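## Task

Take the yellow sponge off the desk and set it on the top of the low shelf beneath the REPAIRS sign, without shifting that shelf. Every low shelf must still stand upright at the end, and the robot must neither topple nor finish leaning; either of those means failure.

## Robot and tools

ROBOT. A wheeled cart with a turning head camera and two arms, left_arm and right_arm, each ending in a gripper with one fixed and one swinging jaw and its own wrist camera. The cart spans x = -0.35 to 0.07 m and is 0.53 m wide (0.46 m above the 0.13 m wheels, front at x = 0.01). Arm pan axes sit at x = -0.060, y = +0.155 (left) and -0.155 (right); shoulders are 0.89 m up. A fixed-jaw tip reaches about 0.44 m from its pan axis and no lower than 0.54 m above the floor. The base drives forward/back and turns but never moves sideways. Loose objects may occasionally get nudged by something else.

FRAMES. Base frame: metres, origin on the floor between the drive wheels, x ahead, y to the left, z up. left_hand and right_hand in results are the fixed-jaw tips in this frame; a held object sits toward the swinging jaw. Hand axes: z along the fingers, y from swinging to fixed jaw. base_odometry is x, y and heading (rad, left positive, -3.142 to 3.142) relative to where the base began the scene; it counts wheel rotation only, so slips look like travel and turns caused by bumps are missed. Joint readings carry small errors, so hand positions can be off by a few cm.

move. Optional parts: base, joints, speeds, cameras, blocking. base is one object {x_m_s, turn_rad_s, for_s}: forward speed in m/s (negative = backward, magnitude 0.005 to 0.291 or 0), left turn rate in rad/s (negative = right, magnitude 0.02 to 1.175 or 0), and duration 0.1 to 7.5 s; these are velocities, not targets, and missing ones are 0. If |x|/0.291 + |turn|/1.175 exceeds 1 both are scaled down. Acceleration is 0.5 m/s2 (2 rad/s2 turning), so short commands, tiny moves (under ~5 mm or 0.02 rad) or near-top speeds may come up short; check odometry. joints is one flat object of absolute angle targets in radians keyed by joint name, covering both arms and the head together. Ranges: head_pan_rad -3.2..3.2 (0 ahead, + left), head_tilt_rad -0.76..1.45 (0 level, + down); per arm shoulder_pan -2.006..2.149, shoulder_lift -1.836..1.772, elbow_flex -1.773..1.58, wrist_flex -1.799..1.772, wrist_roll -2.816..2.978, gripper -0.03..1.944. speeds is an object of top rates in rad/s by the same keys (no grippers), 0.08 to 4.71, for that call only; defaults head 1.5, pan 1.4, lift/elbow 2, wrist_flex 1.6, roll 1.3. cameras lists head_camera, left_wrist_camera, right_wrist_camera or all. blocking true (default) returns when everything is at rest; false returns in about 0.5 s while motion continues, and a later move overrides only the joints it names (omitting base in it brakes a running base velocity). Unknown keys make a call invalid; out-of-range values get it refused, and a refusal or an uncommanded stop cancels the rest of that reply's move/wait/finished_scene calls.

ARM GEOMETRY. Pan 0 points left_arm left and right_arm right; positive pans clockwise from above; straight ahead is +1.571 (left) and -1.571 (right). With lift, elbow and wrist_flex all 0 the upper arm is near vertical and forearm and fingers are level; positive bends downward, and the sum of those three is the finger angle below horizontal (1.571 = pointing down). wrist_roll -1.522 puts the fixed jaw on the left looking outward, 1.619 on the right, 0.049 closes in the arm's vertical plane. Over furniture with level fingers keep the fixed jaw left, since the hand body then sticks up rather than down. Gripper: 0 tips touch, 1 about 0.075 m apart, 1.944 about 0.106 m. A target below contact squeezes; closing from wide open squeezes hardest. For thin items use -0.03.

STOWING. Scenes start folded with jaws shut (0.65 m wide). Stowed: left pan -1.75, lift 0.05, elbow 1.35, wrist_flex -1.55, roll -1.52; right the same with pan 1.75. Stow in two calls, wrists first then the other three; unstow in the reverse order. Spinning in place needs 0.44 m clear radius; reversing or turning next to furniture can snag and tip the robot.

RESULTS. move reads done or the worst status. base_status/joint_status: moving, done (base shows how long the velocity was actually sent), off_target (load, obstruction or tripped motor), stopped, time_out (a joint gives up after about 14 s and holds), not_followed (self-collision check refused arm targets; message joint command not followed). pictures names image order. on_its_own lists uncommanded robot activity. Motor temperatures gives per-arm joint values plus gripper; MOTOR HOT appears at 55 °C, at 70 °C a motor cuts out (JOINT FAULT / HAND FAULT, status limit_stop_at_motor_heat).

OTHER TOOLS. wait {seconds 0..10, cameras} lets time pass without new commands and ends early if motions settle. stop {cameras} brakes all running motions. zoom_image {camera, region [x0,y0,x1,y1] pixels from top-left, at most 504 each way} enlarges the latest image. finished_scene {scene} ends the current scene; call nothing else in that reply after it ends scene 1.

CAUTIONS. Loaded joints sag toward gravity; compensate next time. A joint stuck over about 0.30 rad (jaws 0.09) from target for ~2 s trips and weakens; reset by waiting then targeting 0.2 rad back from the reading. Setting a blocked joint's target to its reading stops pushing. Limits: about 0.4 kg at full reach, 0.7 kg near the pan axis. Never let arms collide or press; avoid pulling on things ahead, tipping, drops, fast swings above 3 rad/s with a load, and hard contact with furniture.

Each tool is called after ">>>" in YAML: its name, and indented under it one key for each argument.

## Session

>>> move:
  joints: {"head_pan_rad": 0.0, "head_tilt_rad": 0.3}
  cameras: ["all"]

>>> move:
  joints: {"head_pan_rad": -0.85, "head_tilt_rad": 0.25}
  speeds: {"head_pan_rad": 4}
  cameras: ["head_camera"]

>>> move:
  joints: {"head_pan_rad": -1.7, "head_tilt_rad": 0.2}
  speeds: {"head_pan_rad": 4}
  cameras: ["head_camera"]

>>> move:
  joints: {"head_pan_rad": -2.55, "head_tilt_rad": 0.25}
  speeds: {"head_pan_rad": 4}
  cameras: ["head_camera"]

>>> move:
  joints: {"head_pan_rad": 0.85, "head_tilt_rad": 0.25}
  speeds: {"head_pan_rad": 4}
  cameras: ["head_camera"]

>>> move:
  joints: {"head_pan_rad": 1.7, "head_tilt_rad": 0.25}
  speeds: {"head_pan_rad": 4}
  cameras: ["head_camera"]

>>> move:
  joints: {"head_pan_rad": 2.55, "head_tilt_rad": 0.25}
  speeds: {"head_pan_rad": 4}
  cameras: ["head_camera"]

Scene clock: 1.00 s.
Motor temperatures (°C): left_arm=[32 33 31 32 33 29] | right_arm=[30 28 27 27 30 27]
move: done
base_odometry: x=+0.000 y=+0.000 heading=+0.000
base_status: not commanded
joint_positions: head_pan_rad=+0.000 head_tilt_rad=+0.292 left_arm_shoulder_pan_rad=+0.000 left_arm_shoulder_lift_rad=-1.704 left_arm_elbow_flex_rad=+1.478 left_arm_wrist_flex_rad=+0.984 left_arm_wrist_roll_rad=-0.001 left_arm_gripper_rad=+0.000 right_arm_shoulder_pan_rad=+0.001 right_arm_shoulder_lift_rad=-1.670 right_arm_elbow_flex_rad=+1.496 right_arm_wrist_flex_rad=+1.032 right_arm_wrist_roll_rad=+0.000 right_arm_gripper_rad=+0.000
joint_status: all done
left_hand: x=-0.0600 y=+0.3116 z=+0.8261 quat_wxyz=(+0.395, -0.918, +0.023, +0.010) (m; base frame)
right_hand: x=-0.0602 y=-0.3015 z=+0.8125 quat_wxyz=(+0.008, +0.023, +0.937, -0.348) (m; base frame)
pictures: head_camera, left_wrist_camera, right_wrist_camera
Images, in order (width x height): head_camera 644x476, left_wrist_camera 644x476, right_wrist_camera 644x476.

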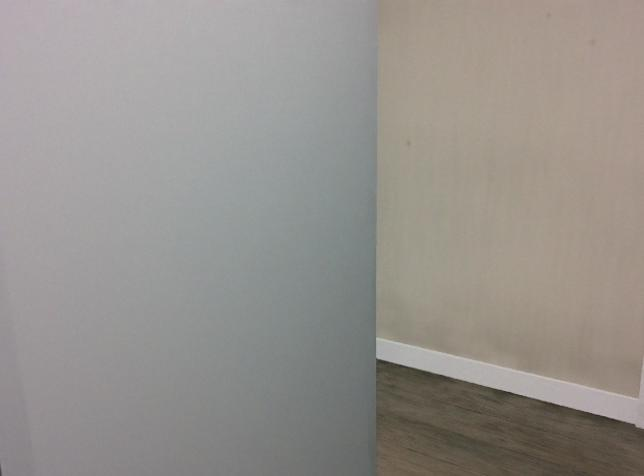

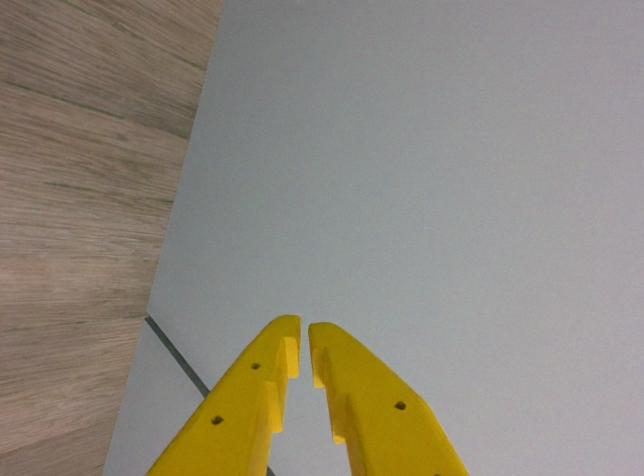

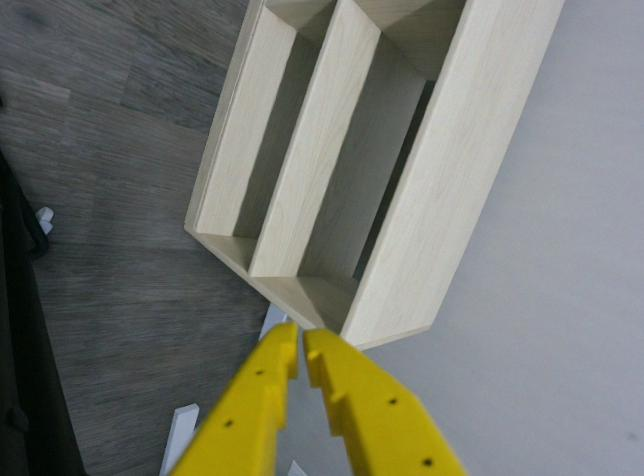

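Scene clock: 1.90 s.
move: done
base_odometry: x=+0.000 y=+0.000 heading=+0.000
base_status: not commanded
joint_positions: head_pan_rad=-0.841 head_tilt_rad=+0.262 left_arm_shoulder_pan_rad=+0.000 left_arm_shoulder_lift_rad=-1.704 left_arm_elbow_flex_rad=+1.478 left_arm_wrist_flex_rad=+0.984 left_arm_wrist_roll_rad=-0.001 left_arm_gripper_rad=+0.000 right_arm_shoulder_pan_rad=+0.001 right_arm_shoulder_lift_rad=-1.670 right_arm_elbow_flex_rad=+1.496 right_arm_wrist_flex_rad=+1.032 right_arm_wrist_roll_rad=+0.000 right_arm_gripper_rad=+0.000
joint_status: all done
left_hand: x=-0.0600 y=+0.3116 z=+0.8261 quat_wxyz=(+0.395, -0.918, +0.023, +0.010) (m; base frame)
right_hand: x=-0.0602 y=-0.3015 z=+0.8125 quat_wxyz=(+0.008, +0.023, +0.937, -0.348) (m; base frame)
pictures: head_camera
Images, in order (width x height): head_camera 644x476.

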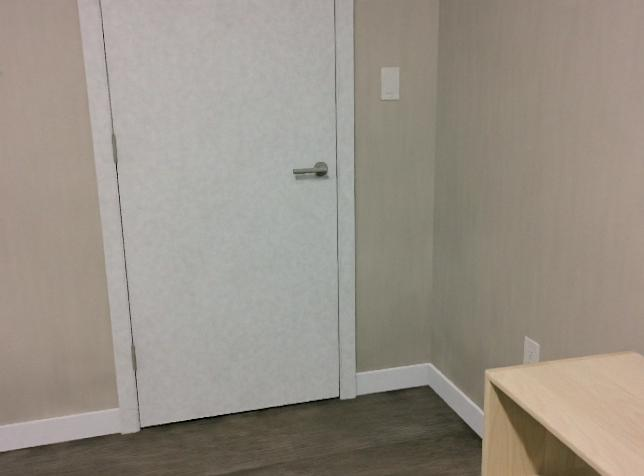

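Scene clock: 2.80 s.
move: done
base_odometry: x=+0.000 y=+0.000 heading=+0.000
base_status: not commanded
joint_positions: head_pan_rad=-1.690 head_tilt_rad=+0.212 left_arm_shoulder_pan_rad=+0.000 left_arm_shoulder_lift_rad=-1.704 left_arm_elbow_flex_rad=+1.478 left_arm_wrist_flex_rad=+0.984 left_arm_wrist_roll_rad=-0.001 left_arm_gripper_rad=+0.000 right_arm_shoulder_pan_rad=+0.001 right_arm_shoulder_lift_rad=-1.670 right_arm_elbow_flex_rad=+1.496 right_arm_wrist_flex_rad=+1.032 right_arm_wrist_roll_rad=+0.000 right_arm_gripper_rad=+0.000
joint_status: all done
left_hand: x=-0.0600 y=+0.3116 z=+0.8261 quat_wxyz=(+0.395, -0.918, +0.023, +0.010) (m; base frame)
right_hand: x=-0.0602 y=-0.3015 z=+0.8125 quat_wxyz=(+0.008, +0.023, +0.937, -0.348) (m; base frame)
pictures: head_camera
Images, in order (width x height): head_camera 644x476.

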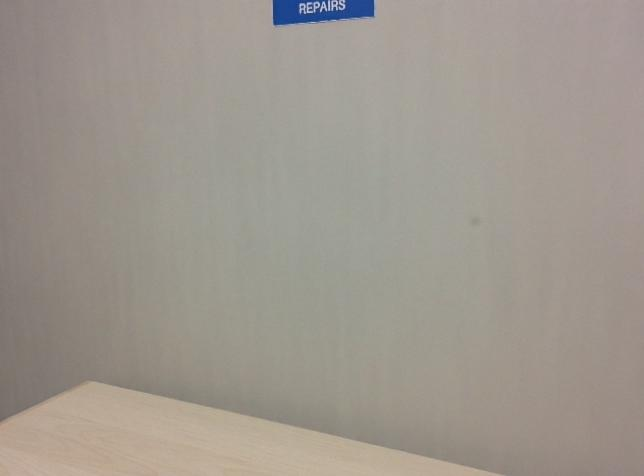

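Scene clock: 3.70 s.
move: done
base_odometry: x=+0.000 y=+0.000 heading=+0.000
base_status: not commanded
joint_positions: head_pan_rad=-2.540 head_tilt_rad=+0.242 left_arm_shoulder_pan_rad=+0.000 left_arm_shoulder_lift_rad=-1.704 left_arm_elbow_flex_rad=+1.478 left_arm_wrist_flex_rad=+0.984 left_arm_wrist_roll_rad=-0.001 left_arm_gripper_rad=+0.000 right_arm_shoulder_pan_rad=+0.001 right_arm_shoulder_lift_rad=-1.670 right_arm_elbow_flex_rad=+1.496 right_arm_wrist_flex_rad=+1.032 right_arm_wrist_roll_rad=+0.000 right_arm_gripper_rad=+0.000
joint_status: all done
left_hand: x=-0.0600 y=+0.3116 z=+0.8261 quat_wxyz=(+0.395, -0.918, +0.023, +0.010) (m; base frame)
right_hand: x=-0.0602 y=-0.3015 z=+0.8125 quat_wxyz=(+0.008, +0.023, +0.937, -0.348) (m; base frame)
pictures: head_camera
Images, in order (width x height): head_camera 644x476.

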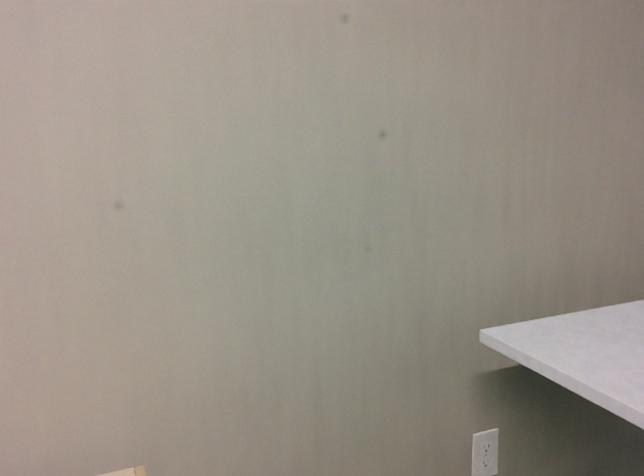

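Scene clock: 5.27 s.
move: done
base_odometry: x=+0.000 y=+0.000 heading=+0.000
base_status: not commanded
joint_positions: head_pan_rad=+0.839 head_tilt_rad=+0.242 left_arm_shoulder_pan_rad=+0.000 left_arm_shoulder_lift_rad=-1.704 left_arm_elbow_flex_rad=+1.478 left_arm_wrist_flex_rad=+0.984 left_arm_wrist_roll_rad=-0.001 left_arm_gripper_rad=+0.000 right_arm_shoulder_pan_rad=+0.001 right_arm_shoulder_lift_rad=-1.670 right_arm_elbow_flex_rad=+1.496 right_arm_wrist_flex_rad=+1.032 right_arm_wrist_roll_rad=+0.000 right_arm_gripper_rad=+0.000
joint_status: all done
left_hand: x=-0.0600 y=+0.3116 z=+0.8261 quat_wxyz=(+0.395, -0.918, +0.023, +0.010) (m; base frame)
right_hand: x=-0.0602 y=-0.3015 z=+0.8125 quat_wxyz=(+0.008, +0.023, +0.937, -0.348) (m; base frame)
pictures: head_camera
Images, in order (width x height): head_camera 644x476.

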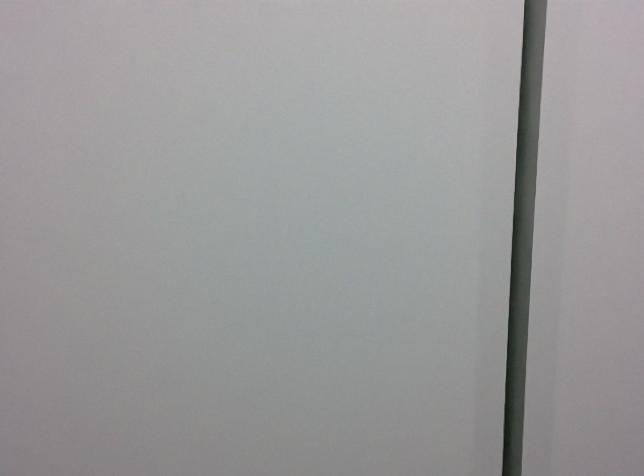

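Scene clock: 6.17 s.
move: done
base_odometry: x=+0.000 y=+0.000 heading=+0.000
base_status: not commanded
joint_positions: head_pan_rad=+1.689 head_tilt_rad=+0.242 left_arm_shoulder_pan_rad=+0.000 left_arm_shoulder_lift_rad=-1.704 left_arm_elbow_flex_rad=+1.478 left_arm_wrist_flex_rad=+0.984 left_arm_wrist_roll_rad=-0.001 left_arm_gripper_rad=+0.000 right_arm_shoulder_pan_rad=+0.001 right_arm_shoulder_lift_rad=-1.670 right_arm_elbow_flex_rad=+1.496 right_arm_wrist_flex_rad=+1.032 right_arm_wrist_roll_rad=+0.000 right_arm_gripper_rad=+0.000
joint_status: all done
left_hand: x=-0.0600 y=+0.3116 z=+0.8261 quat_wxyz=(+0.395, -0.918, +0.023, +0.010) (m; base frame)
right_hand: x=-0.0602 y=-0.3015 z=+0.8125 quat_wxyz=(+0.008, +0.023, +0.937, -0.348) (m; base frame)
pictures: head_camera
Images, in order (width x height): head_camera 644x476.

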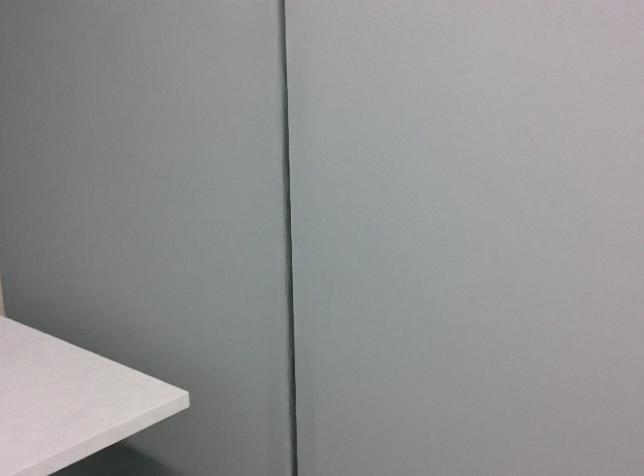

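Scene clock: 7.07 s.
move: done
base_odometry: x=+0.000 y=+0.000 heading=+0.000
base_status: not commanded
joint_positions: head_pan_rad=+2.539 head_tilt_rad=+0.242 left_arm_shoulder_pan_rad=+0.000 left_arm_shoulder_lift_rad=-1.704 left_arm_elbow_flex_rad=+1.478 left_arm_wrist_flex_rad=+0.984 left_arm_wrist_roll_rad=-0.001 left_arm_gripper_rad=+0.000 right_arm_shoulder_pan_rad=+0.001 right_arm_shoulder_lift_rad=-1.670 right_arm_elbow_flex_rad=+1.496 right_arm_wrist_flex_rad=+1.032 right_arm_wrist_roll_rad=+0.000 right_arm_gripper_rad=+0.000
joint_status: all done
left_hand: x=-0.0600 y=+0.3116 z=+0.8261 quat_wxyz=(+0.395, -0.918, +0.023, +0.010) (m; base frame)
right_hand: x=-0.0602 y=-0.3015 z=+0.8125 quat_wxyz=(+0.008, +0.023, +0.937, -0.348) (m; base frame)
pictures: head_camera
Images, in order (width x height): head_camera 644x476.

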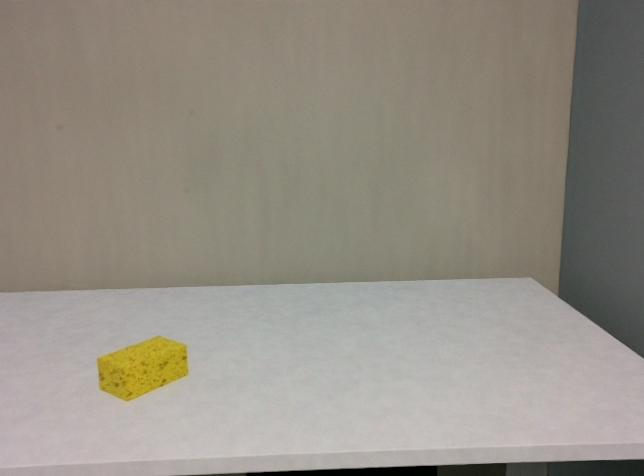

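>>> move:
  joints: {"head_pan_rad": 3.0, "head_tilt_rad": 0.75}
  speeds: {"head_pan_rad": 4}
  cameras: ["head_camera"]

>>> move:
  joints: {"head_pan_rad": 1.3, "head_tilt_rad": 0.9}
  speeds: {"head_pan_rad": 4}
  cameras: ["head_camera"]

>>> move:
  joints: {"head_pan_rad": -1.85, "head_tilt_rad": 0.75}
  speeds: {"head_pan_rad": 4}
  cameras: ["head_camera"]

Scene clock: 42.80 s.
move: done
base_odometry: x=+0.000 y=+0.000 heading=+0.000
base_status: not commanded
joint_positions: head_pan_rad=+2.990 head_tilt_rad=+0.744 left_arm_shoulder_pan_rad=+0.000 left_arm_shoulder_lift_rad=-1.704 left_arm_elbow_flex_rad=+1.478 left_arm_wrist_flex_rad=+0.984 left_arm_wrist_roll_rad=-0.001 left_arm_gripper_rad=+0.000 right_arm_shoulder_pan_rad=+0.001 right_arm_shoulder_lift_rad=-1.670 right_arm_elbow_flex_rad=+1.496 right_arm_wrist_flex_rad=+1.032 right_arm_wrist_roll_rad=+0.000 right_arm_gripper_rad=+0.000
joint_status: all done
left_hand: x=-0.0600 y=+0.3116 z=+0.8261 quat_wxyz=(+0.395, -0.918, +0.023, +0.010) (m; base frame)
right_hand: x=-0.0602 y=-0.3015 z=+0.8125 quat_wxyz=(+0.008, +0.023, +0.937, -0.348) (m; base frame)
pictures: head_camera
Images, in order (width x height): head_camera 644x476.

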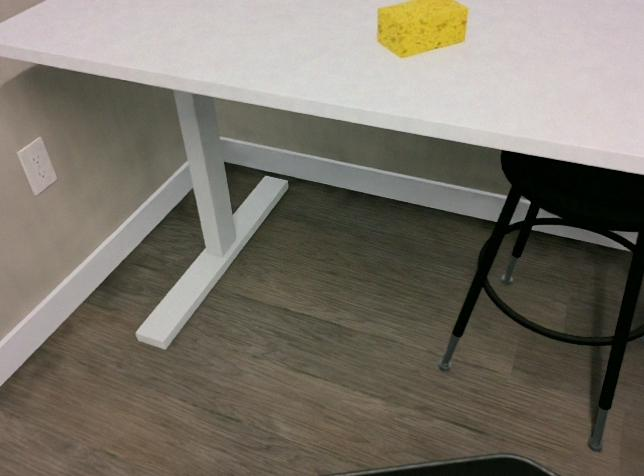

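Scene clock: 43.93 s.
move: done
base_odometry: x=+0.000 y=+0.000 heading=+0.000
base_status: not commanded
joint_positions: head_pan_rad=+1.310 head_tilt_rad=+0.894 left_arm_shoulder_pan_rad=+0.000 left_arm_shoulder_lift_rad=-1.704 left_arm_elbow_flex_rad=+1.478 left_arm_wrist_flex_rad=+0.984 left_arm_wrist_roll_rad=-0.001 left_arm_gripper_rad=+0.000 right_arm_shoulder_pan_rad=+0.001 right_arm_shoulder_lift_rad=-1.670 right_arm_elbow_flex_rad=+1.496 right_arm_wrist_flex_rad=+1.032 right_arm_wrist_roll_rad=+0.000 right_arm_gripper_rad=+0.000
joint_status: all done
left_hand: x=-0.0600 y=+0.3116 z=+0.8261 quat_wxyz=(+0.395, -0.918, +0.023, +0.010) (m; base frame)
right_hand: x=-0.0602 y=-0.3015 z=+0.8125 quat_wxyz=(+0.008, +0.023, +0.937, -0.348) (m; base frame)
pictures: head_camera
Images, in order (width x height): head_camera 644x476.

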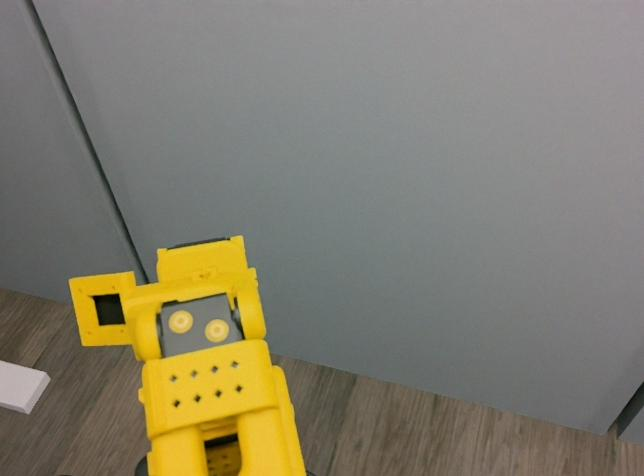

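Scene clock: 45.43 s.
move: done
base_odometry: x=+0.000 y=+0.000 heading=+0.000
base_status: not commanded
joint_positions: head_pan_rad=-1.841 head_tilt_rad=+0.764 left_arm_shoulder_pan_rad=+0.000 left_arm_shoulder_lift_rad=-1.704 left_arm_elbow_flex_rad=+1.478 left_arm_wrist_flex_rad=+0.984 left_arm_wrist_roll_rad=-0.001 left_arm_gripper_rad=+0.000 right_arm_shoulder_pan_rad=+0.001 right_arm_shoulder_lift_rad=-1.670 right_arm_elbow_flex_rad=+1.496 right_arm_wrist_flex_rad=+1.032 right_arm_wrist_roll_rad=+0.000 right_arm_gripper_rad=+0.000
joint_status: all done
left_hand: x=-0.0600 y=+0.3116 z=+0.8261 quat_wxyz=(+0.395, -0.918, +0.023, +0.010) (m; base frame)
right_hand: x=-0.0602 y=-0.3015 z=+0.8125 quat_wxyz=(+0.008, +0.023, +0.937, -0.348) (m; base frame)
pictures: head_camera
Images, in order (width x height): head_camera 644x476.

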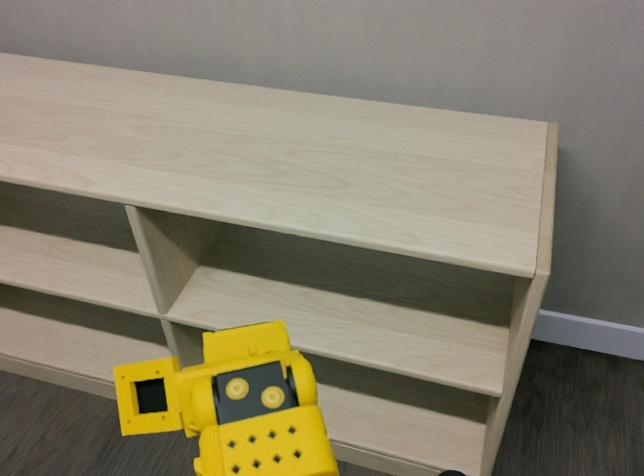

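>>> move:
  base: {"turn_rad_s": 0.9, "for_s": 3.39}
  joints: {"right_arm_shoulder_pan_rad": 1.0, "head_pan_rad": -0.3, "head_tilt_rad": 0.6}

>>> move:
  base: {"x_m_s": 0.22, "for_s": 2.5}
  cameras: ["head_camera"]

Scene clock: 85.87 s.
move: done
base_odometry: x=-0.001 y=+0.000 heading=+3.059
base_status: done (sent for 3.4 of 3.4 s)
joint_positions: head_pan_rad=-0.311 head_tilt_rad=+0.613 left_arm_shoulder_pan_rad=-0.004 left_arm_shoulder_lift_rad=-1.704 left_arm_elbow_flex_rad=+1.478 left_arm_wrist_flex_rad=+0.984 left_arm_wrist_roll_rad=-0.001 left_arm_gripper_rad=+0.000 right_arm_shoulder_pan_rad=+0.994 right_arm_shoulder_lift_rad=-1.670 right_arm_elbow_flex_rad=+1.496 right_arm_wrist_flex_rad=+1.032 right_arm_wrist_roll_rad=+0.000 right_arm_gripper_rad=+0.000
joint_status: all done
left_hand: x=-0.0607 y=+0.3116 z=+0.8261 quat_wxyz=(+0.395, -0.918, +0.021, +0.011) (m; base frame)
right_hand: x=-0.1828 y=-0.2349 z=+0.8125 quat_wxyz=(-0.159, +0.467, +0.813, -0.310) (m; base frame)
pictures: none

Scene clock: 89.47 s.
move: done
base_odometry: x=-0.550 y=+0.043 heading=+3.061
base_status: done (sent for 2.5 of 2.5 s)
joint_positions: head_pan_rad=-0.311 head_tilt_rad=+0.613 left_arm_shoulder_pan_rad=-0.004 left_arm_shoulder_lift_rad=-1.704 left_arm_elbow_flex_rad=+1.478 left_arm_wrist_flex_rad=+0.984 left_arm_wrist_roll_rad=-0.001 left_arm_gripper_rad=+0.000 right_arm_shoulder_pan_rad=+0.995 right_arm_shoulder_lift_rad=-1.670 right_arm_elbow_flex_rad=+1.496 right_arm_wrist_flex_rad=+1.032 right_arm_wrist_roll_rad=+0.000 right_arm_gripper_rad=+0.000
joint_status: not commanded
left_hand: x=-0.0607 y=+0.3116 z=+0.8261 quat_wxyz=(+0.395, -0.918, +0.021, +0.011) (m; base frame)
right_hand: x=-0.1829 y=-0.2347 z=+0.8125 quat_wxyz=(-0.159, +0.467, +0.813, -0.310) (m; base frame)
pictures: head_camera
Images, in order (width x height): head_camera 644x476.

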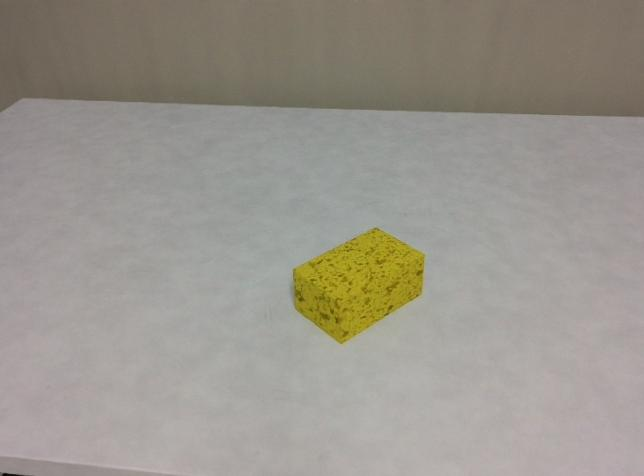

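>>> move:
  base: {"x_m_s": 0.15, "for_s": 1.23}
  joints: {"left_arm_shoulder_lift_rad": -0.8}

>>> move:
  base: {"turn_rad_s": -0.4, "for_s": 1.4}
  joints: {"left_arm_shoulder_pan_rad": 2.03, "left_arm_shoulder_lift_rad": 0.4, "left_arm_elbow_flex_rad": -0.45, "left_arm_wrist_flex_rad": 0.38, "left_arm_wrist_roll_rad": -1.522, "left_arm_gripper_rad": 1.25, "head_pan_rad": -0.3, "head_tilt_rad": 0.9}
  cameras: ["head_camera", "left_wrist_camera"]

Scene clock: 137.27 s.
move: not_followed
base_odometry: x=-0.734 y=+0.058 heading=+3.061
base_status: done (sent for 1.23 of 1.23 s)
joint_positions: head_pan_rad=-0.311 head_tilt_rad=+0.613 left_arm_shoulder_pan_rad=-0.003 left_arm_shoulder_lift_rad=-1.392 left_arm_elbow_flex_rad=+1.481 left_arm_wrist_flex_rad=+0.984 left_arm_wrist_roll_rad=-0.001 left_arm_gripper_rad=+0.000 right_arm_shoulder_pan_rad=+0.995 right_arm_shoulder_lift_rad=-1.670 right_arm_elbow_flex_rad=+1.496 right_arm_wrist_flex_rad=+1.032 right_arm_wrist_roll_rad=+0.000 right_arm_gripper_rad=+0.000
joint_status: left_arm_shoulder_lift_rad not_followed (moved +0.312 of +0.904)
left_hand: x=-0.0604 y=+0.2842 z=+0.7900 quat_wxyz=(+0.247, -0.969, +0.023, +0.006) (m; base frame)
right_hand: x=-0.1829 y=-0.2347 z=+0.8125 quat_wxyz=(-0.159, +0.467, +0.813, -0.310) (m; base frame)
pictures: none
joint command not followed: on one or more control steps a check withheld the commanded joint targets of the left arm, and it was not sent them on those steps. On the call's last step the targets were still withheld.
cause: the commanded joint targets, or the way to them, would bring two parts of the arm too close to each other (its gripper and another part of the arm, with the joints from left_arm_shoulder_lift_rad to left_arm_wrist_roll_rad between them, 10 mm apart when it was first held).

Scene clock: 142.37 s.
move: done
base_odometry: x=-0.734 y=+0.058 heading=+2.499
base_status: done (sent for 1.4 of 1.4 s)
joint_positions: head_pan_rad=-0.311 head_tilt_rad=+0.894 left_arm_shoulder_pan_rad=+2.030 left_arm_shoulder_lift_rad=+0.412 left_arm_elbow_flex_rad=-0.411 left_arm_wrist_flex_rad=+0.395 left_arm_wrist_roll_rad=-1.526 left_arm_gripper_rad=+1.243 right_arm_shoulder_pan_rad=+1.001 right_arm_shoulder_lift_rad=-1.670 right_arm_elbow_flex_rad=+1.496 right_arm_wrist_flex_rad=+1.032 right_arm_wrist_roll_rad=+0.000 right_arm_gripper_rad=+0.000
joint_status: all done
left_hand: x=+0.2878 y=-0.0082 z=+0.9289 quat_wxyz=(+0.540, +0.191, +0.810, -0.125) (m; base frame)
right_hand: x=-0.1834 y=-0.2340 z=+0.8125 quat_wxyz=(-0.160, +0.470, +0.811, -0.310) (m; base frame)
pictures: head_camera, left_wrist_camera
led back after a hold (left arm): the arm was led back toward your command in small steps, so it may still be short of it.
joint command not followed: on one or more control steps a check withheld the commanded joint targets of the left arm, and it was not sent them on those steps.
cause: the commanded joint targets, or the way to them, would bring two parts of the arm too close to each other (its gripper and another part of the arm, with the joints from left_arm_shoulder_lift_rad to left_arm_wrist_roll_rad between them, 10 mm apart when it was first held).
Images, in order (width x height): head_camera 644x476, left_wrist_camera 644x476.

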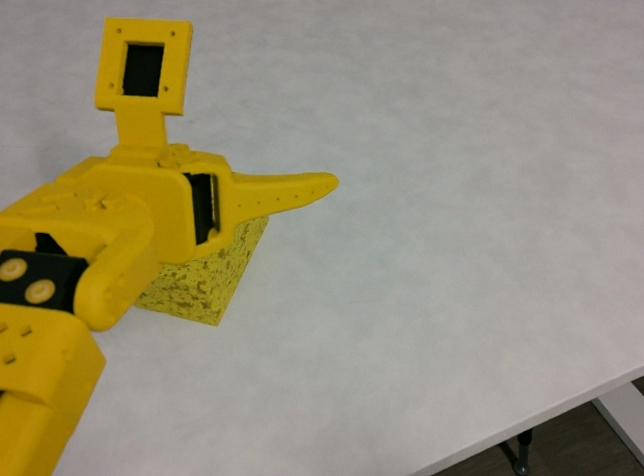

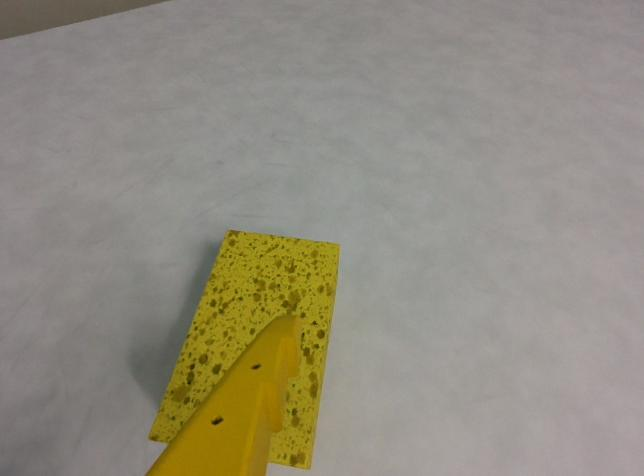

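>>> move:
  joints: {"left_arm_shoulder_pan_rad": 1.89, "left_arm_gripper_rad": 1.5}

>>> move:
  joints: {"left_arm_shoulder_lift_rad": 0.63, "left_arm_elbow_flex_rad": -0.589, "left_arm_wrist_flex_rad": 0.309, "head_tilt_rad": 0.85, "head_pan_rad": -0.35}
  speeds: {"left_arm_shoulder_lift_rad": 0.4, "left_arm_elbow_flex_rad": 0.25}
  cameras: ["head_camera", "left_wrist_camera"]

Scene clock: 162.93 s.
move: done
base_odometry: x=-0.734 y=+0.058 heading=+2.499
base_status: not commanded
joint_positions: head_pan_rad=-0.311 head_tilt_rad=+0.894 left_arm_shoulder_pan_rad=+1.895 left_arm_shoulder_lift_rad=+0.412 left_arm_elbow_flex_rad=-0.411 left_arm_wrist_flex_rad=+0.395 left_arm_wrist_roll_rad=-1.526 left_arm_gripper_rad=+1.493 right_arm_shoulder_pan_rad=+1.001 right_arm_shoulder_lift_rad=-1.670 right_arm_elbow_flex_rad=+1.496 right_arm_wrist_flex_rad=+1.032 right_arm_wrist_roll_rad=+0.000 right_arm_gripper_rad=+0.000
joint_status: all done
left_hand: x=+0.3066 y=+0.0401 z=+0.9289 quat_wxyz=(+0.547, +0.136, +0.821, -0.088) (m; base frame)
right_hand: x=-0.1834 y=-0.2340 z=+0.8125 quat_wxyz=(-0.160, +0.470, +0.811, -0.310) (m; base frame)
pictures: none

Scene clock: 164.03 s.
move: done
base_odometry: x=-0.734 y=+0.058 heading=+2.499
base_status: not commanded
joint_positions: head_pan_rad=-0.341 head_tilt_rad=+0.864 left_arm_shoulder_pan_rad=+1.895 left_arm_shoulder_lift_rad=+0.643 left_arm_elbow_flex_rad=-0.550 left_arm_wrist_flex_rad=+0.323 left_arm_wrist_roll_rad=-1.526 left_arm_gripper_rad=+1.493 right_arm_shoulder_pan_rad=+1.001 right_arm_shoulder_lift_rad=-1.670 right_arm_elbow_flex_rad=+1.496 right_arm_wrist_flex_rad=+1.032 right_arm_wrist_roll_rad=+0.000 right_arm_gripper_rad=+0.000
joint_status: all done
left_hand: x=+0.3235 y=+0.0344 z=+0.8949 quat_wxyz=(+0.539, +0.136, +0.827, -0.087) (m; base frame)
right_hand: x=-0.1834 y=-0.2340 z=+0.8125 quat_wxyz=(-0.160, +0.470, +0.811, -0.310) (m; base frame)
pictures: head_camera, left_wrist_camera
Images, in order (width x height): head_camera 644x476, left_wrist_camera 644x476.

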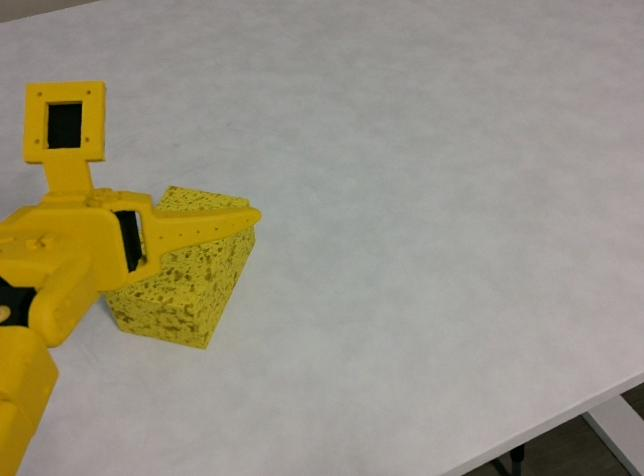

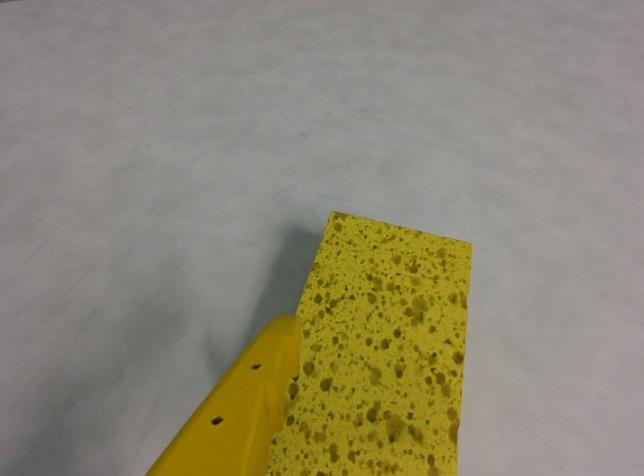

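>>> move:
  joints: {"left_arm_shoulder_pan_rad": 1.8, "left_arm_shoulder_lift_rad": 0.263, "left_arm_elbow_flex_rad": -0.525, "left_arm_wrist_flex_rad": 0.862, "left_arm_gripper_rad": 1.35}
  cameras: ["head_camera", "left_wrist_camera"]

Scene clock: 206.07 s.
move: done
base_odometry: x=-0.734 y=+0.058 heading=+2.499
base_status: not commanded
joint_positions: head_pan_rad=-0.341 head_tilt_rad=+0.864 left_arm_shoulder_pan_rad=+1.799 left_arm_shoulder_lift_rad=+0.324 left_arm_elbow_flex_rad=-0.519 left_arm_wrist_flex_rad=+0.859 left_arm_wrist_roll_rad=-1.526 left_arm_gripper_rad=+1.356 right_arm_shoulder_pan_rad=+1.001 right_arm_shoulder_lift_rad=-1.670 right_arm_elbow_flex_rad=+1.496 right_arm_wrist_flex_rad=+1.032 right_arm_wrist_roll_rad=+0.000 right_arm_gripper_rad=+0.000
joint_status: all done
left_hand: x=+0.2830 y=+0.0831 z=+0.9239 quat_wxyz=(+0.435, +0.104, +0.893, -0.049) (m; base frame)
right_hand: x=-0.1834 y=-0.2340 z=+0.8125 quat_wxyz=(-0.160, +0.470, +0.811, -0.310) (m; base frame)
pictures: head_camera, left_wrist_camera
Images, in order (width x height): head_camera 644x476, left_wrist_camera 644x476.

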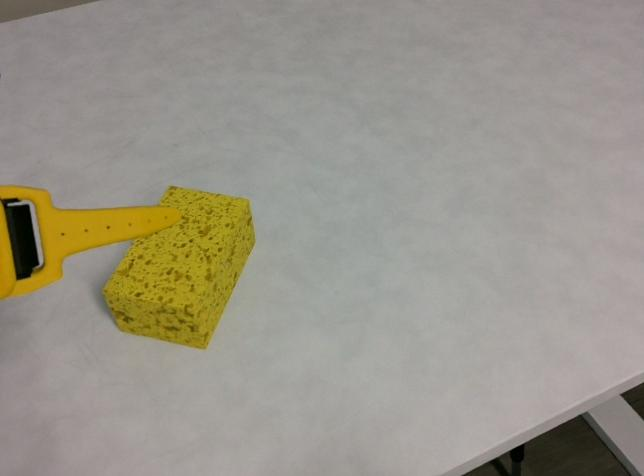

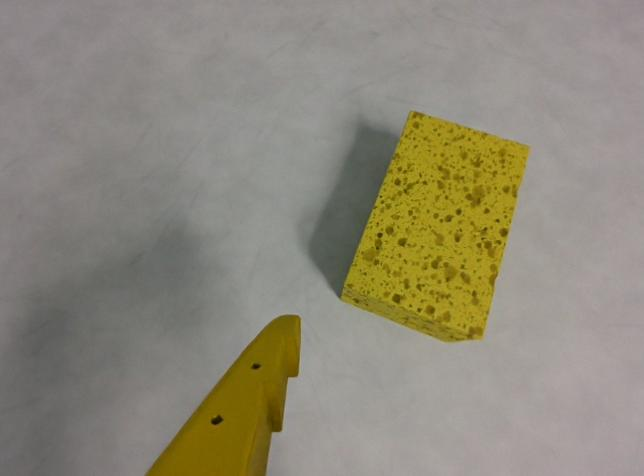

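>>> move:
  joints: {"left_arm_shoulder_pan_rad": 1.92}
  cameras: ["left_wrist_camera"]

Scene clock: 230.23 s.
move: done
base_odometry: x=-0.734 y=+0.058 heading=+2.499
base_status: not commanded
joint_positions: head_pan_rad=-0.341 head_tilt_rad=+0.864 left_arm_shoulder_pan_rad=+1.913 left_arm_shoulder_lift_rad=+0.324 left_arm_elbow_flex_rad=-0.519 left_arm_wrist_flex_rad=+0.859 left_arm_wrist_roll_rad=-1.526 left_arm_gripper_rad=+1.356 right_arm_shoulder_pan_rad=+1.000 right_arm_shoulder_lift_rad=-1.670 right_arm_elbow_flex_rad=+1.496 right_arm_wrist_flex_rad=+1.032 right_arm_wrist_roll_rad=+0.000 right_arm_gripper_rad=+0.000
joint_status: all done
left_hand: x=+0.2727 y=+0.0447 z=+0.9239 quat_wxyz=(+0.432, +0.155, +0.886, -0.074) (m; base frame)
right_hand: x=-0.1833 y=-0.2342 z=+0.8125 quat_wxyz=(-0.160, +0.469, +0.811, -0.310) (m; base frame)
pictures: left_wrist_camera
Images, in order (width x height): left_wrist_camera 644x476.

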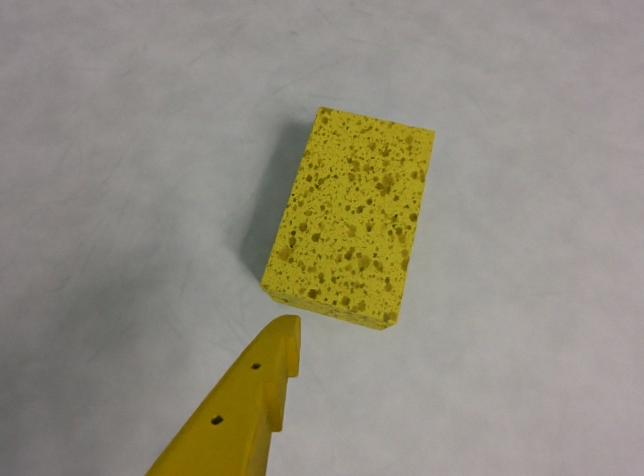

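>>> move:
  joints: {"left_arm_shoulder_pan_rad": 1.87, "left_arm_shoulder_lift_rad": 0.53, "left_arm_elbow_flex_rad": -0.71, "left_arm_wrist_flex_rad": 0.556, "head_pan_rad": -0.1}
  cameras: ["left_wrist_camera"]

>>> move:
  joints: {"left_arm_shoulder_lift_rad": 0.567, "left_arm_elbow_flex_rad": -0.41, "left_arm_wrist_flex_rad": 0.22}
  speeds: {"left_arm_elbow_flex_rad": 0.3, "left_arm_wrist_flex_rad": 0.3}
  cameras: ["head_camera", "left_wrist_camera"]

Scene clock: 242.40 s.
move: done
base_odometry: x=-0.734 y=+0.058 heading=+2.499
base_status: not commanded
joint_positions: head_pan_rad=-0.111 head_tilt_rad=+0.864 left_arm_shoulder_pan_rad=+1.876 left_arm_shoulder_lift_rad=+0.544 left_arm_elbow_flex_rad=-0.670 left_arm_wrist_flex_rad=+0.571 left_arm_wrist_roll_rad=-1.526 left_arm_gripper_rad=+1.356 right_arm_shoulder_pan_rad=+1.000 right_arm_shoulder_lift_rad=-1.670 right_arm_elbow_flex_rad=+1.496 right_arm_wrist_flex_rad=+1.032 right_arm_wrist_roll_rad=+0.000 right_arm_gripper_rad=+0.000
joint_status: all done
left_hand: x=+0.3148 y=+0.0449 z=+0.9287 quat_wxyz=(+0.528, +0.130, +0.836, -0.080) (m; base frame)
right_hand: x=-0.1833 y=-0.2342 z=+0.8125 quat_wxyz=(-0.160, +0.469, +0.811, -0.310) (m; base frame)
pictures: left_wrist_camera
Images, in order (width x height): left_wrist_camera 644x476.

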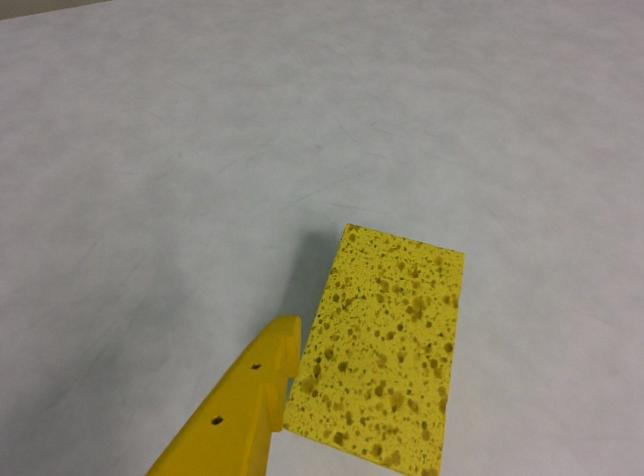

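Scene clock: 244.03 s.
move: done
base_odometry: x=-0.734 y=+0.058 heading=+2.499
base_status: not commanded
joint_positions: head_pan_rad=-0.111 head_tilt_rad=+0.864 left_arm_shoulder_pan_rad=+1.876 left_arm_shoulder_lift_rad=+0.582 left_arm_elbow_flex_rad=-0.408 left_arm_wrist_flex_rad=+0.234 left_arm_wrist_roll_rad=-1.526 left_arm_gripper_rad=+1.356 right_arm_shoulder_pan_rad=+1.000 right_arm_shoulder_lift_rad=-1.670 right_arm_elbow_flex_rad=+1.496 right_arm_wrist_flex_rad=+1.032 right_arm_wrist_roll_rad=+0.000 right_arm_gripper_rad=+0.000
joint_status: all done
left_hand: x=+0.3207 y=+0.0431 z=+0.8905 quat_wxyz=(+0.543, +0.129, +0.826, -0.083) (m; base frame)
right_hand: x=-0.1833 y=-0.2342 z=+0.8125 quat_wxyz=(-0.160, +0.469, +0.811, -0.310) (m; base frame)
pictures: head_camera, left_wrist_camera
Images, in order (width x height): head_camera 644x476, left_wrist_camera 644x476.

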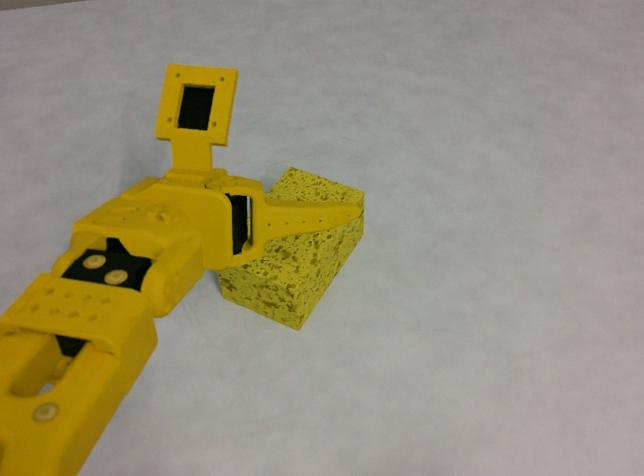

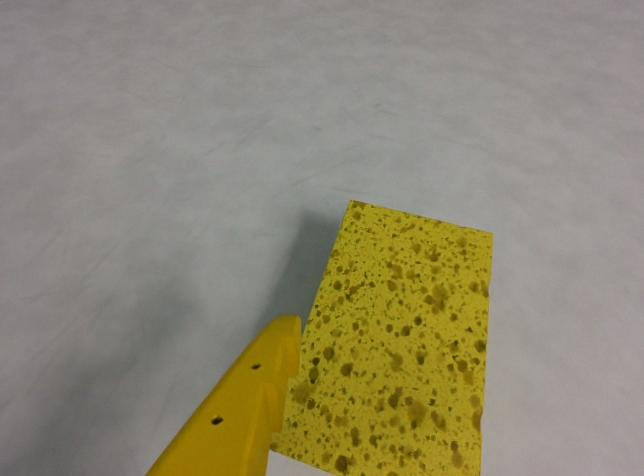

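>>> move:
  joints: {"left_arm_shoulder_pan_rad": 1.85, "left_arm_shoulder_lift_rad": 0.221, "left_arm_elbow_flex_rad": -0.03, "left_arm_wrist_flex_rad": 0.18, "left_arm_gripper_rad": 1.45}

>>> move:
  joints: {"left_arm_shoulder_lift_rad": 0.285, "left_arm_elbow_flex_rad": 0.08, "left_arm_wrist_flex_rad": 0.01}
  speeds: {"left_arm_shoulder_lift_rad": 0.3, "left_arm_elbow_flex_rad": 0.3}
  cameras: ["head_camera", "left_wrist_camera"]

Scene clock: 260.17 s.
move: done
base_odometry: x=-0.734 y=+0.058 heading=+2.499
base_status: not commanded
joint_positions: head_pan_rad=-0.111 head_tilt_rad=+0.864 left_arm_shoulder_pan_rad=+1.855 left_arm_shoulder_lift_rad=+0.283 left_arm_elbow_flex_rad=-0.026 left_arm_wrist_flex_rad=+0.194 left_arm_wrist_roll_rad=-1.526 left_arm_gripper_rad=+1.442 right_arm_shoulder_pan_rad=+1.000 right_arm_shoulder_lift_rad=-1.670 right_arm_elbow_flex_rad=+1.496 right_arm_wrist_flex_rad=+1.032 right_arm_wrist_roll_rad=+0.000 right_arm_gripper_rad=+0.000
joint_status: all done
left_hand: x=+0.2924 y=+0.0602 z=+0.8948 quat_wxyz=(+0.526, +0.121, +0.839, -0.074) (m; base frame)
right_hand: x=-0.1833 y=-0.2342 z=+0.8125 quat_wxyz=(-0.160, +0.469, +0.811, -0.310) (m; base frame)
pictures: none

Scene clock: 261.03 s.
move: done
base_odometry: x=-0.734 y=+0.058 heading=+2.499
base_status: not commanded
joint_positions: head_pan_rad=-0.111 head_tilt_rad=+0.864 left_arm_shoulder_pan_rad=+1.855 left_arm_shoulder_lift_rad=+0.294 left_arm_elbow_flex_rad=+0.083 left_arm_wrist_flex_rad=+0.023 left_arm_wrist_roll_rad=-1.526 left_arm_gripper_rad=+1.442 right_arm_shoulder_pan_rad=+1.000 right_arm_shoulder_lift_rad=-1.670 right_arm_elbow_flex_rad=+1.496 right_arm_wrist_flex_rad=+1.032 right_arm_wrist_roll_rad=+0.000 right_arm_gripper_rad=+0.000
joint_status: all done
left_hand: x=+0.2924 y=+0.0602 z=+0.8861 quat_wxyz=(+0.547, +0.119, +0.825, -0.077) (m; base frame)
right_hand: x=-0.1833 y=-0.2342 z=+0.8125 quat_wxyz=(-0.160, +0.469, +0.811, -0.310) (m; base frame)
pictures: head_camera, left_wrist_camera
Images, in order (width x height): head_camera 644x476, left_wrist_camera 644x476.

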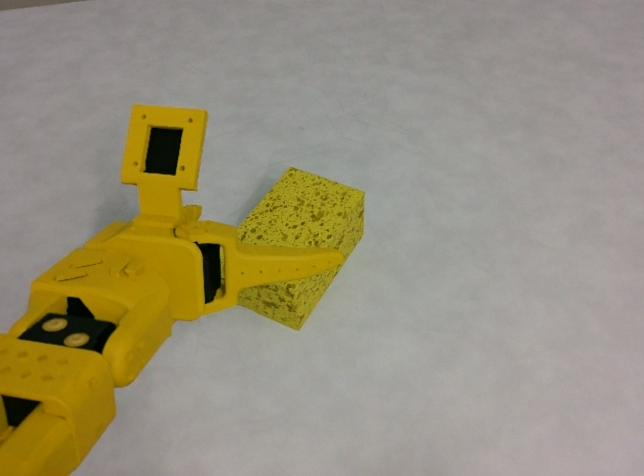

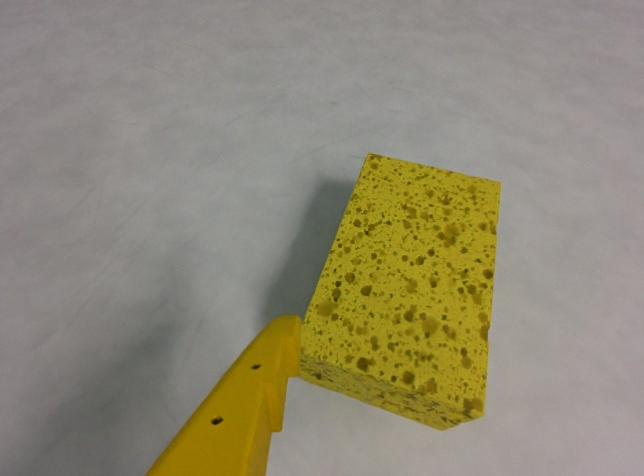

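>>> move:
  joints: {"left_arm_gripper_rad": 1.8}

>>> move:
  joints: {"left_arm_shoulder_pan_rad": 1.845, "left_arm_shoulder_lift_rad": 0.4, "left_arm_elbow_flex_rad": 0.023, "left_arm_wrist_flex_rad": -0.03}
  speeds: {"left_arm_shoulder_lift_rad": 0.3, "left_arm_elbow_flex_rad": 0.2}
  cameras: ["head_camera", "left_wrist_camera"]

Scene clock: 270.97 s.
move: done
base_odometry: x=-0.734 y=+0.058 heading=+2.499
base_status: not commanded
joint_positions: head_pan_rad=-0.111 head_tilt_rad=+0.864 left_arm_shoulder_pan_rad=+1.855 left_arm_shoulder_lift_rad=+0.294 left_arm_elbow_flex_rad=+0.083 left_arm_wrist_flex_rad=+0.023 left_arm_wrist_roll_rad=-1.526 left_arm_gripper_rad=+1.792 right_arm_shoulder_pan_rad=+1.000 right_arm_shoulder_lift_rad=-1.670 right_arm_elbow_flex_rad=+1.496 right_arm_wrist_flex_rad=+1.032 right_arm_wrist_roll_rad=+0.000 right_arm_gripper_rad=+0.000
joint_status: all done
left_hand: x=+0.2924 y=+0.0602 z=+0.8861 quat_wxyz=(+0.547, +0.119, +0.825, -0.077) (m; base frame)
right_hand: x=-0.1833 y=-0.2342 z=+0.8125 quat_wxyz=(-0.160, +0.469, +0.811, -0.310) (m; base frame)
pictures: none

Scene clock: 271.80 s.
move: done
base_odometry: x=-0.734 y=+0.058 heading=+2.499
base_status: not commanded
joint_positions: head_pan_rad=-0.111 head_tilt_rad=+0.864 left_arm_shoulder_pan_rad=+1.850 left_arm_shoulder_lift_rad=+0.410 left_arm_elbow_flex_rad=+0.059 left_arm_wrist_flex_rad=-0.016 left_arm_wrist_roll_rad=-1.526 left_arm_gripper_rad=+1.792 right_arm_shoulder_pan_rad=+1.000 right_arm_shoulder_lift_rad=-1.670 right_arm_elbow_flex_rad=+1.496 right_arm_wrist_flex_rad=+1.032 right_arm_wrist_roll_rad=+0.000 right_arm_gripper_rad=+0.000
joint_status: all done
left_hand: x=+0.2958 y=+0.0610 z=+0.8594 quat_wxyz=(+0.525, +0.119, +0.839, -0.073) (m; base frame)
right_hand: x=-0.1833 y=-0.2342 z=+0.8125 quat_wxyz=(-0.160, +0.469, +0.811, -0.310) (m; base frame)
pictures: head_camera, left_wrist_camera
Images, in order (width x height): head_camera 644x476, left_wrist_camera 644x476.

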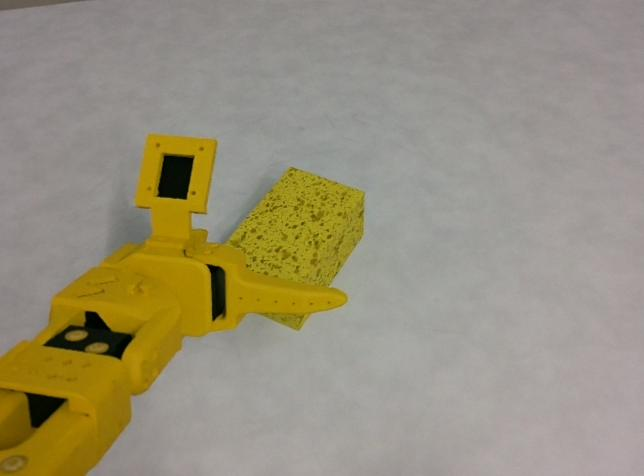

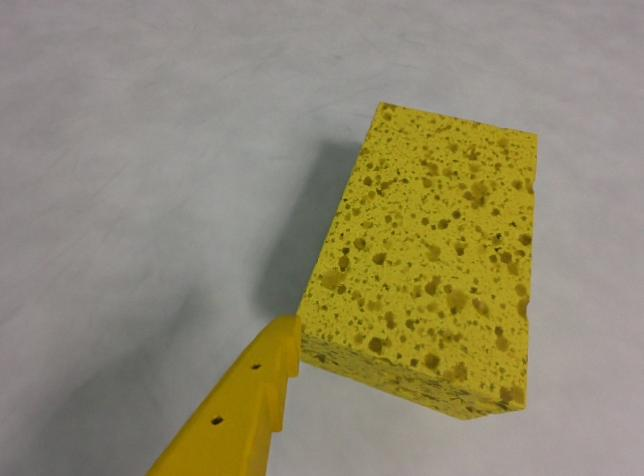

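>>> move:
  joints: {"left_arm_shoulder_lift_rad": 0.3, "left_arm_elbow_flex_rad": -0.4, "left_arm_wrist_flex_rad": 0.6}

>>> move:
  joints: {"left_arm_shoulder_pan_rad": 1.87, "left_arm_shoulder_lift_rad": 0.583, "left_arm_elbow_flex_rad": -0.98, "left_arm_wrist_flex_rad": 1.1, "left_arm_gripper_rad": 1.0}
  cameras: ["head_camera", "left_wrist_camera"]

Scene clock: 299.93 s.
move: done
base_odometry: x=-0.734 y=+0.058 heading=+2.499
base_status: not commanded
joint_positions: head_pan_rad=-0.111 head_tilt_rad=+0.864 left_arm_shoulder_pan_rad=+1.850 left_arm_shoulder_lift_rad=+0.363 left_arm_elbow_flex_rad=-0.361 left_arm_wrist_flex_rad=+0.597 left_arm_wrist_roll_rad=-1.526 left_arm_gripper_rad=+1.792 right_arm_shoulder_pan_rad=+1.000 right_arm_shoulder_lift_rad=-1.670 right_arm_elbow_flex_rad=+1.496 right_arm_wrist_flex_rad=+1.032 right_arm_wrist_roll_rad=+0.000 right_arm_gripper_rad=+0.000
joint_status: all done
left_hand: x=+0.2920 y=+0.0621 z=+0.9038 quat_wxyz=(+0.463, +0.125, +0.875, -0.064) (m; base frame)
right_hand: x=-0.1833 y=-0.2342 z=+0.8125 quat_wxyz=(-0.160, +0.469, +0.811, -0.310) (m; base frame)
pictures: none

Scene clock: 301.13 s.
move: done
base_odometry: x=-0.734 y=+0.058 heading=+2.499
base_status: not commanded
joint_positions: head_pan_rad=-0.110 head_tilt_rad=+0.864 left_arm_shoulder_pan_rad=+1.865 left_arm_shoulder_lift_rad=+0.596 left_arm_elbow_flex_rad=-0.943 left_arm_wrist_flex_rad=+1.097 left_arm_wrist_roll_rad=-1.526 left_arm_gripper_rad=+1.006 right_arm_shoulder_pan_rad=+1.000 right_arm_shoulder_lift_rad=-1.670 right_arm_elbow_flex_rad=+1.496 right_arm_wrist_flex_rad=+1.032 right_arm_wrist_roll_rad=+0.000 right_arm_gripper_rad=+0.000
joint_status: all done
left_hand: x=+0.2859 y=+0.0581 z=+0.9127 quat_wxyz=(+0.395, +0.136, +0.907, -0.058) (m; base frame)
right_hand: x=-0.1833 y=-0.2342 z=+0.8125 quat_wxyz=(-0.160, +0.469, +0.811, -0.310) (m; base frame)
pictures: head_camera, left_wrist_camera
Images, in order (width x height): head_camera 644x476, left_wrist_camera 644x476.

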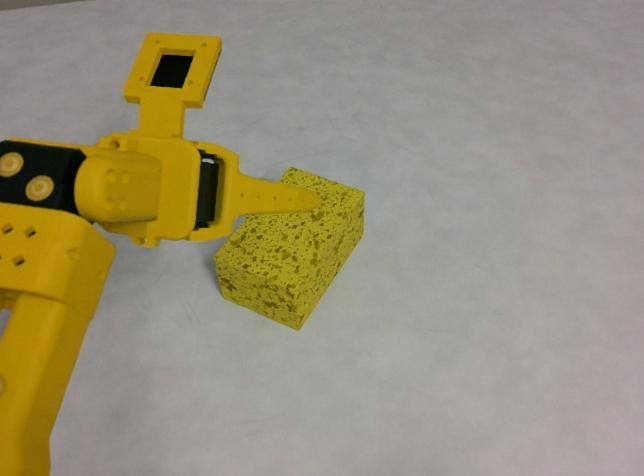

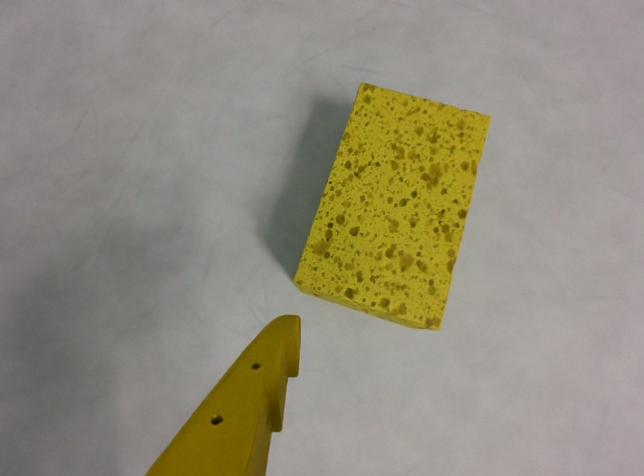

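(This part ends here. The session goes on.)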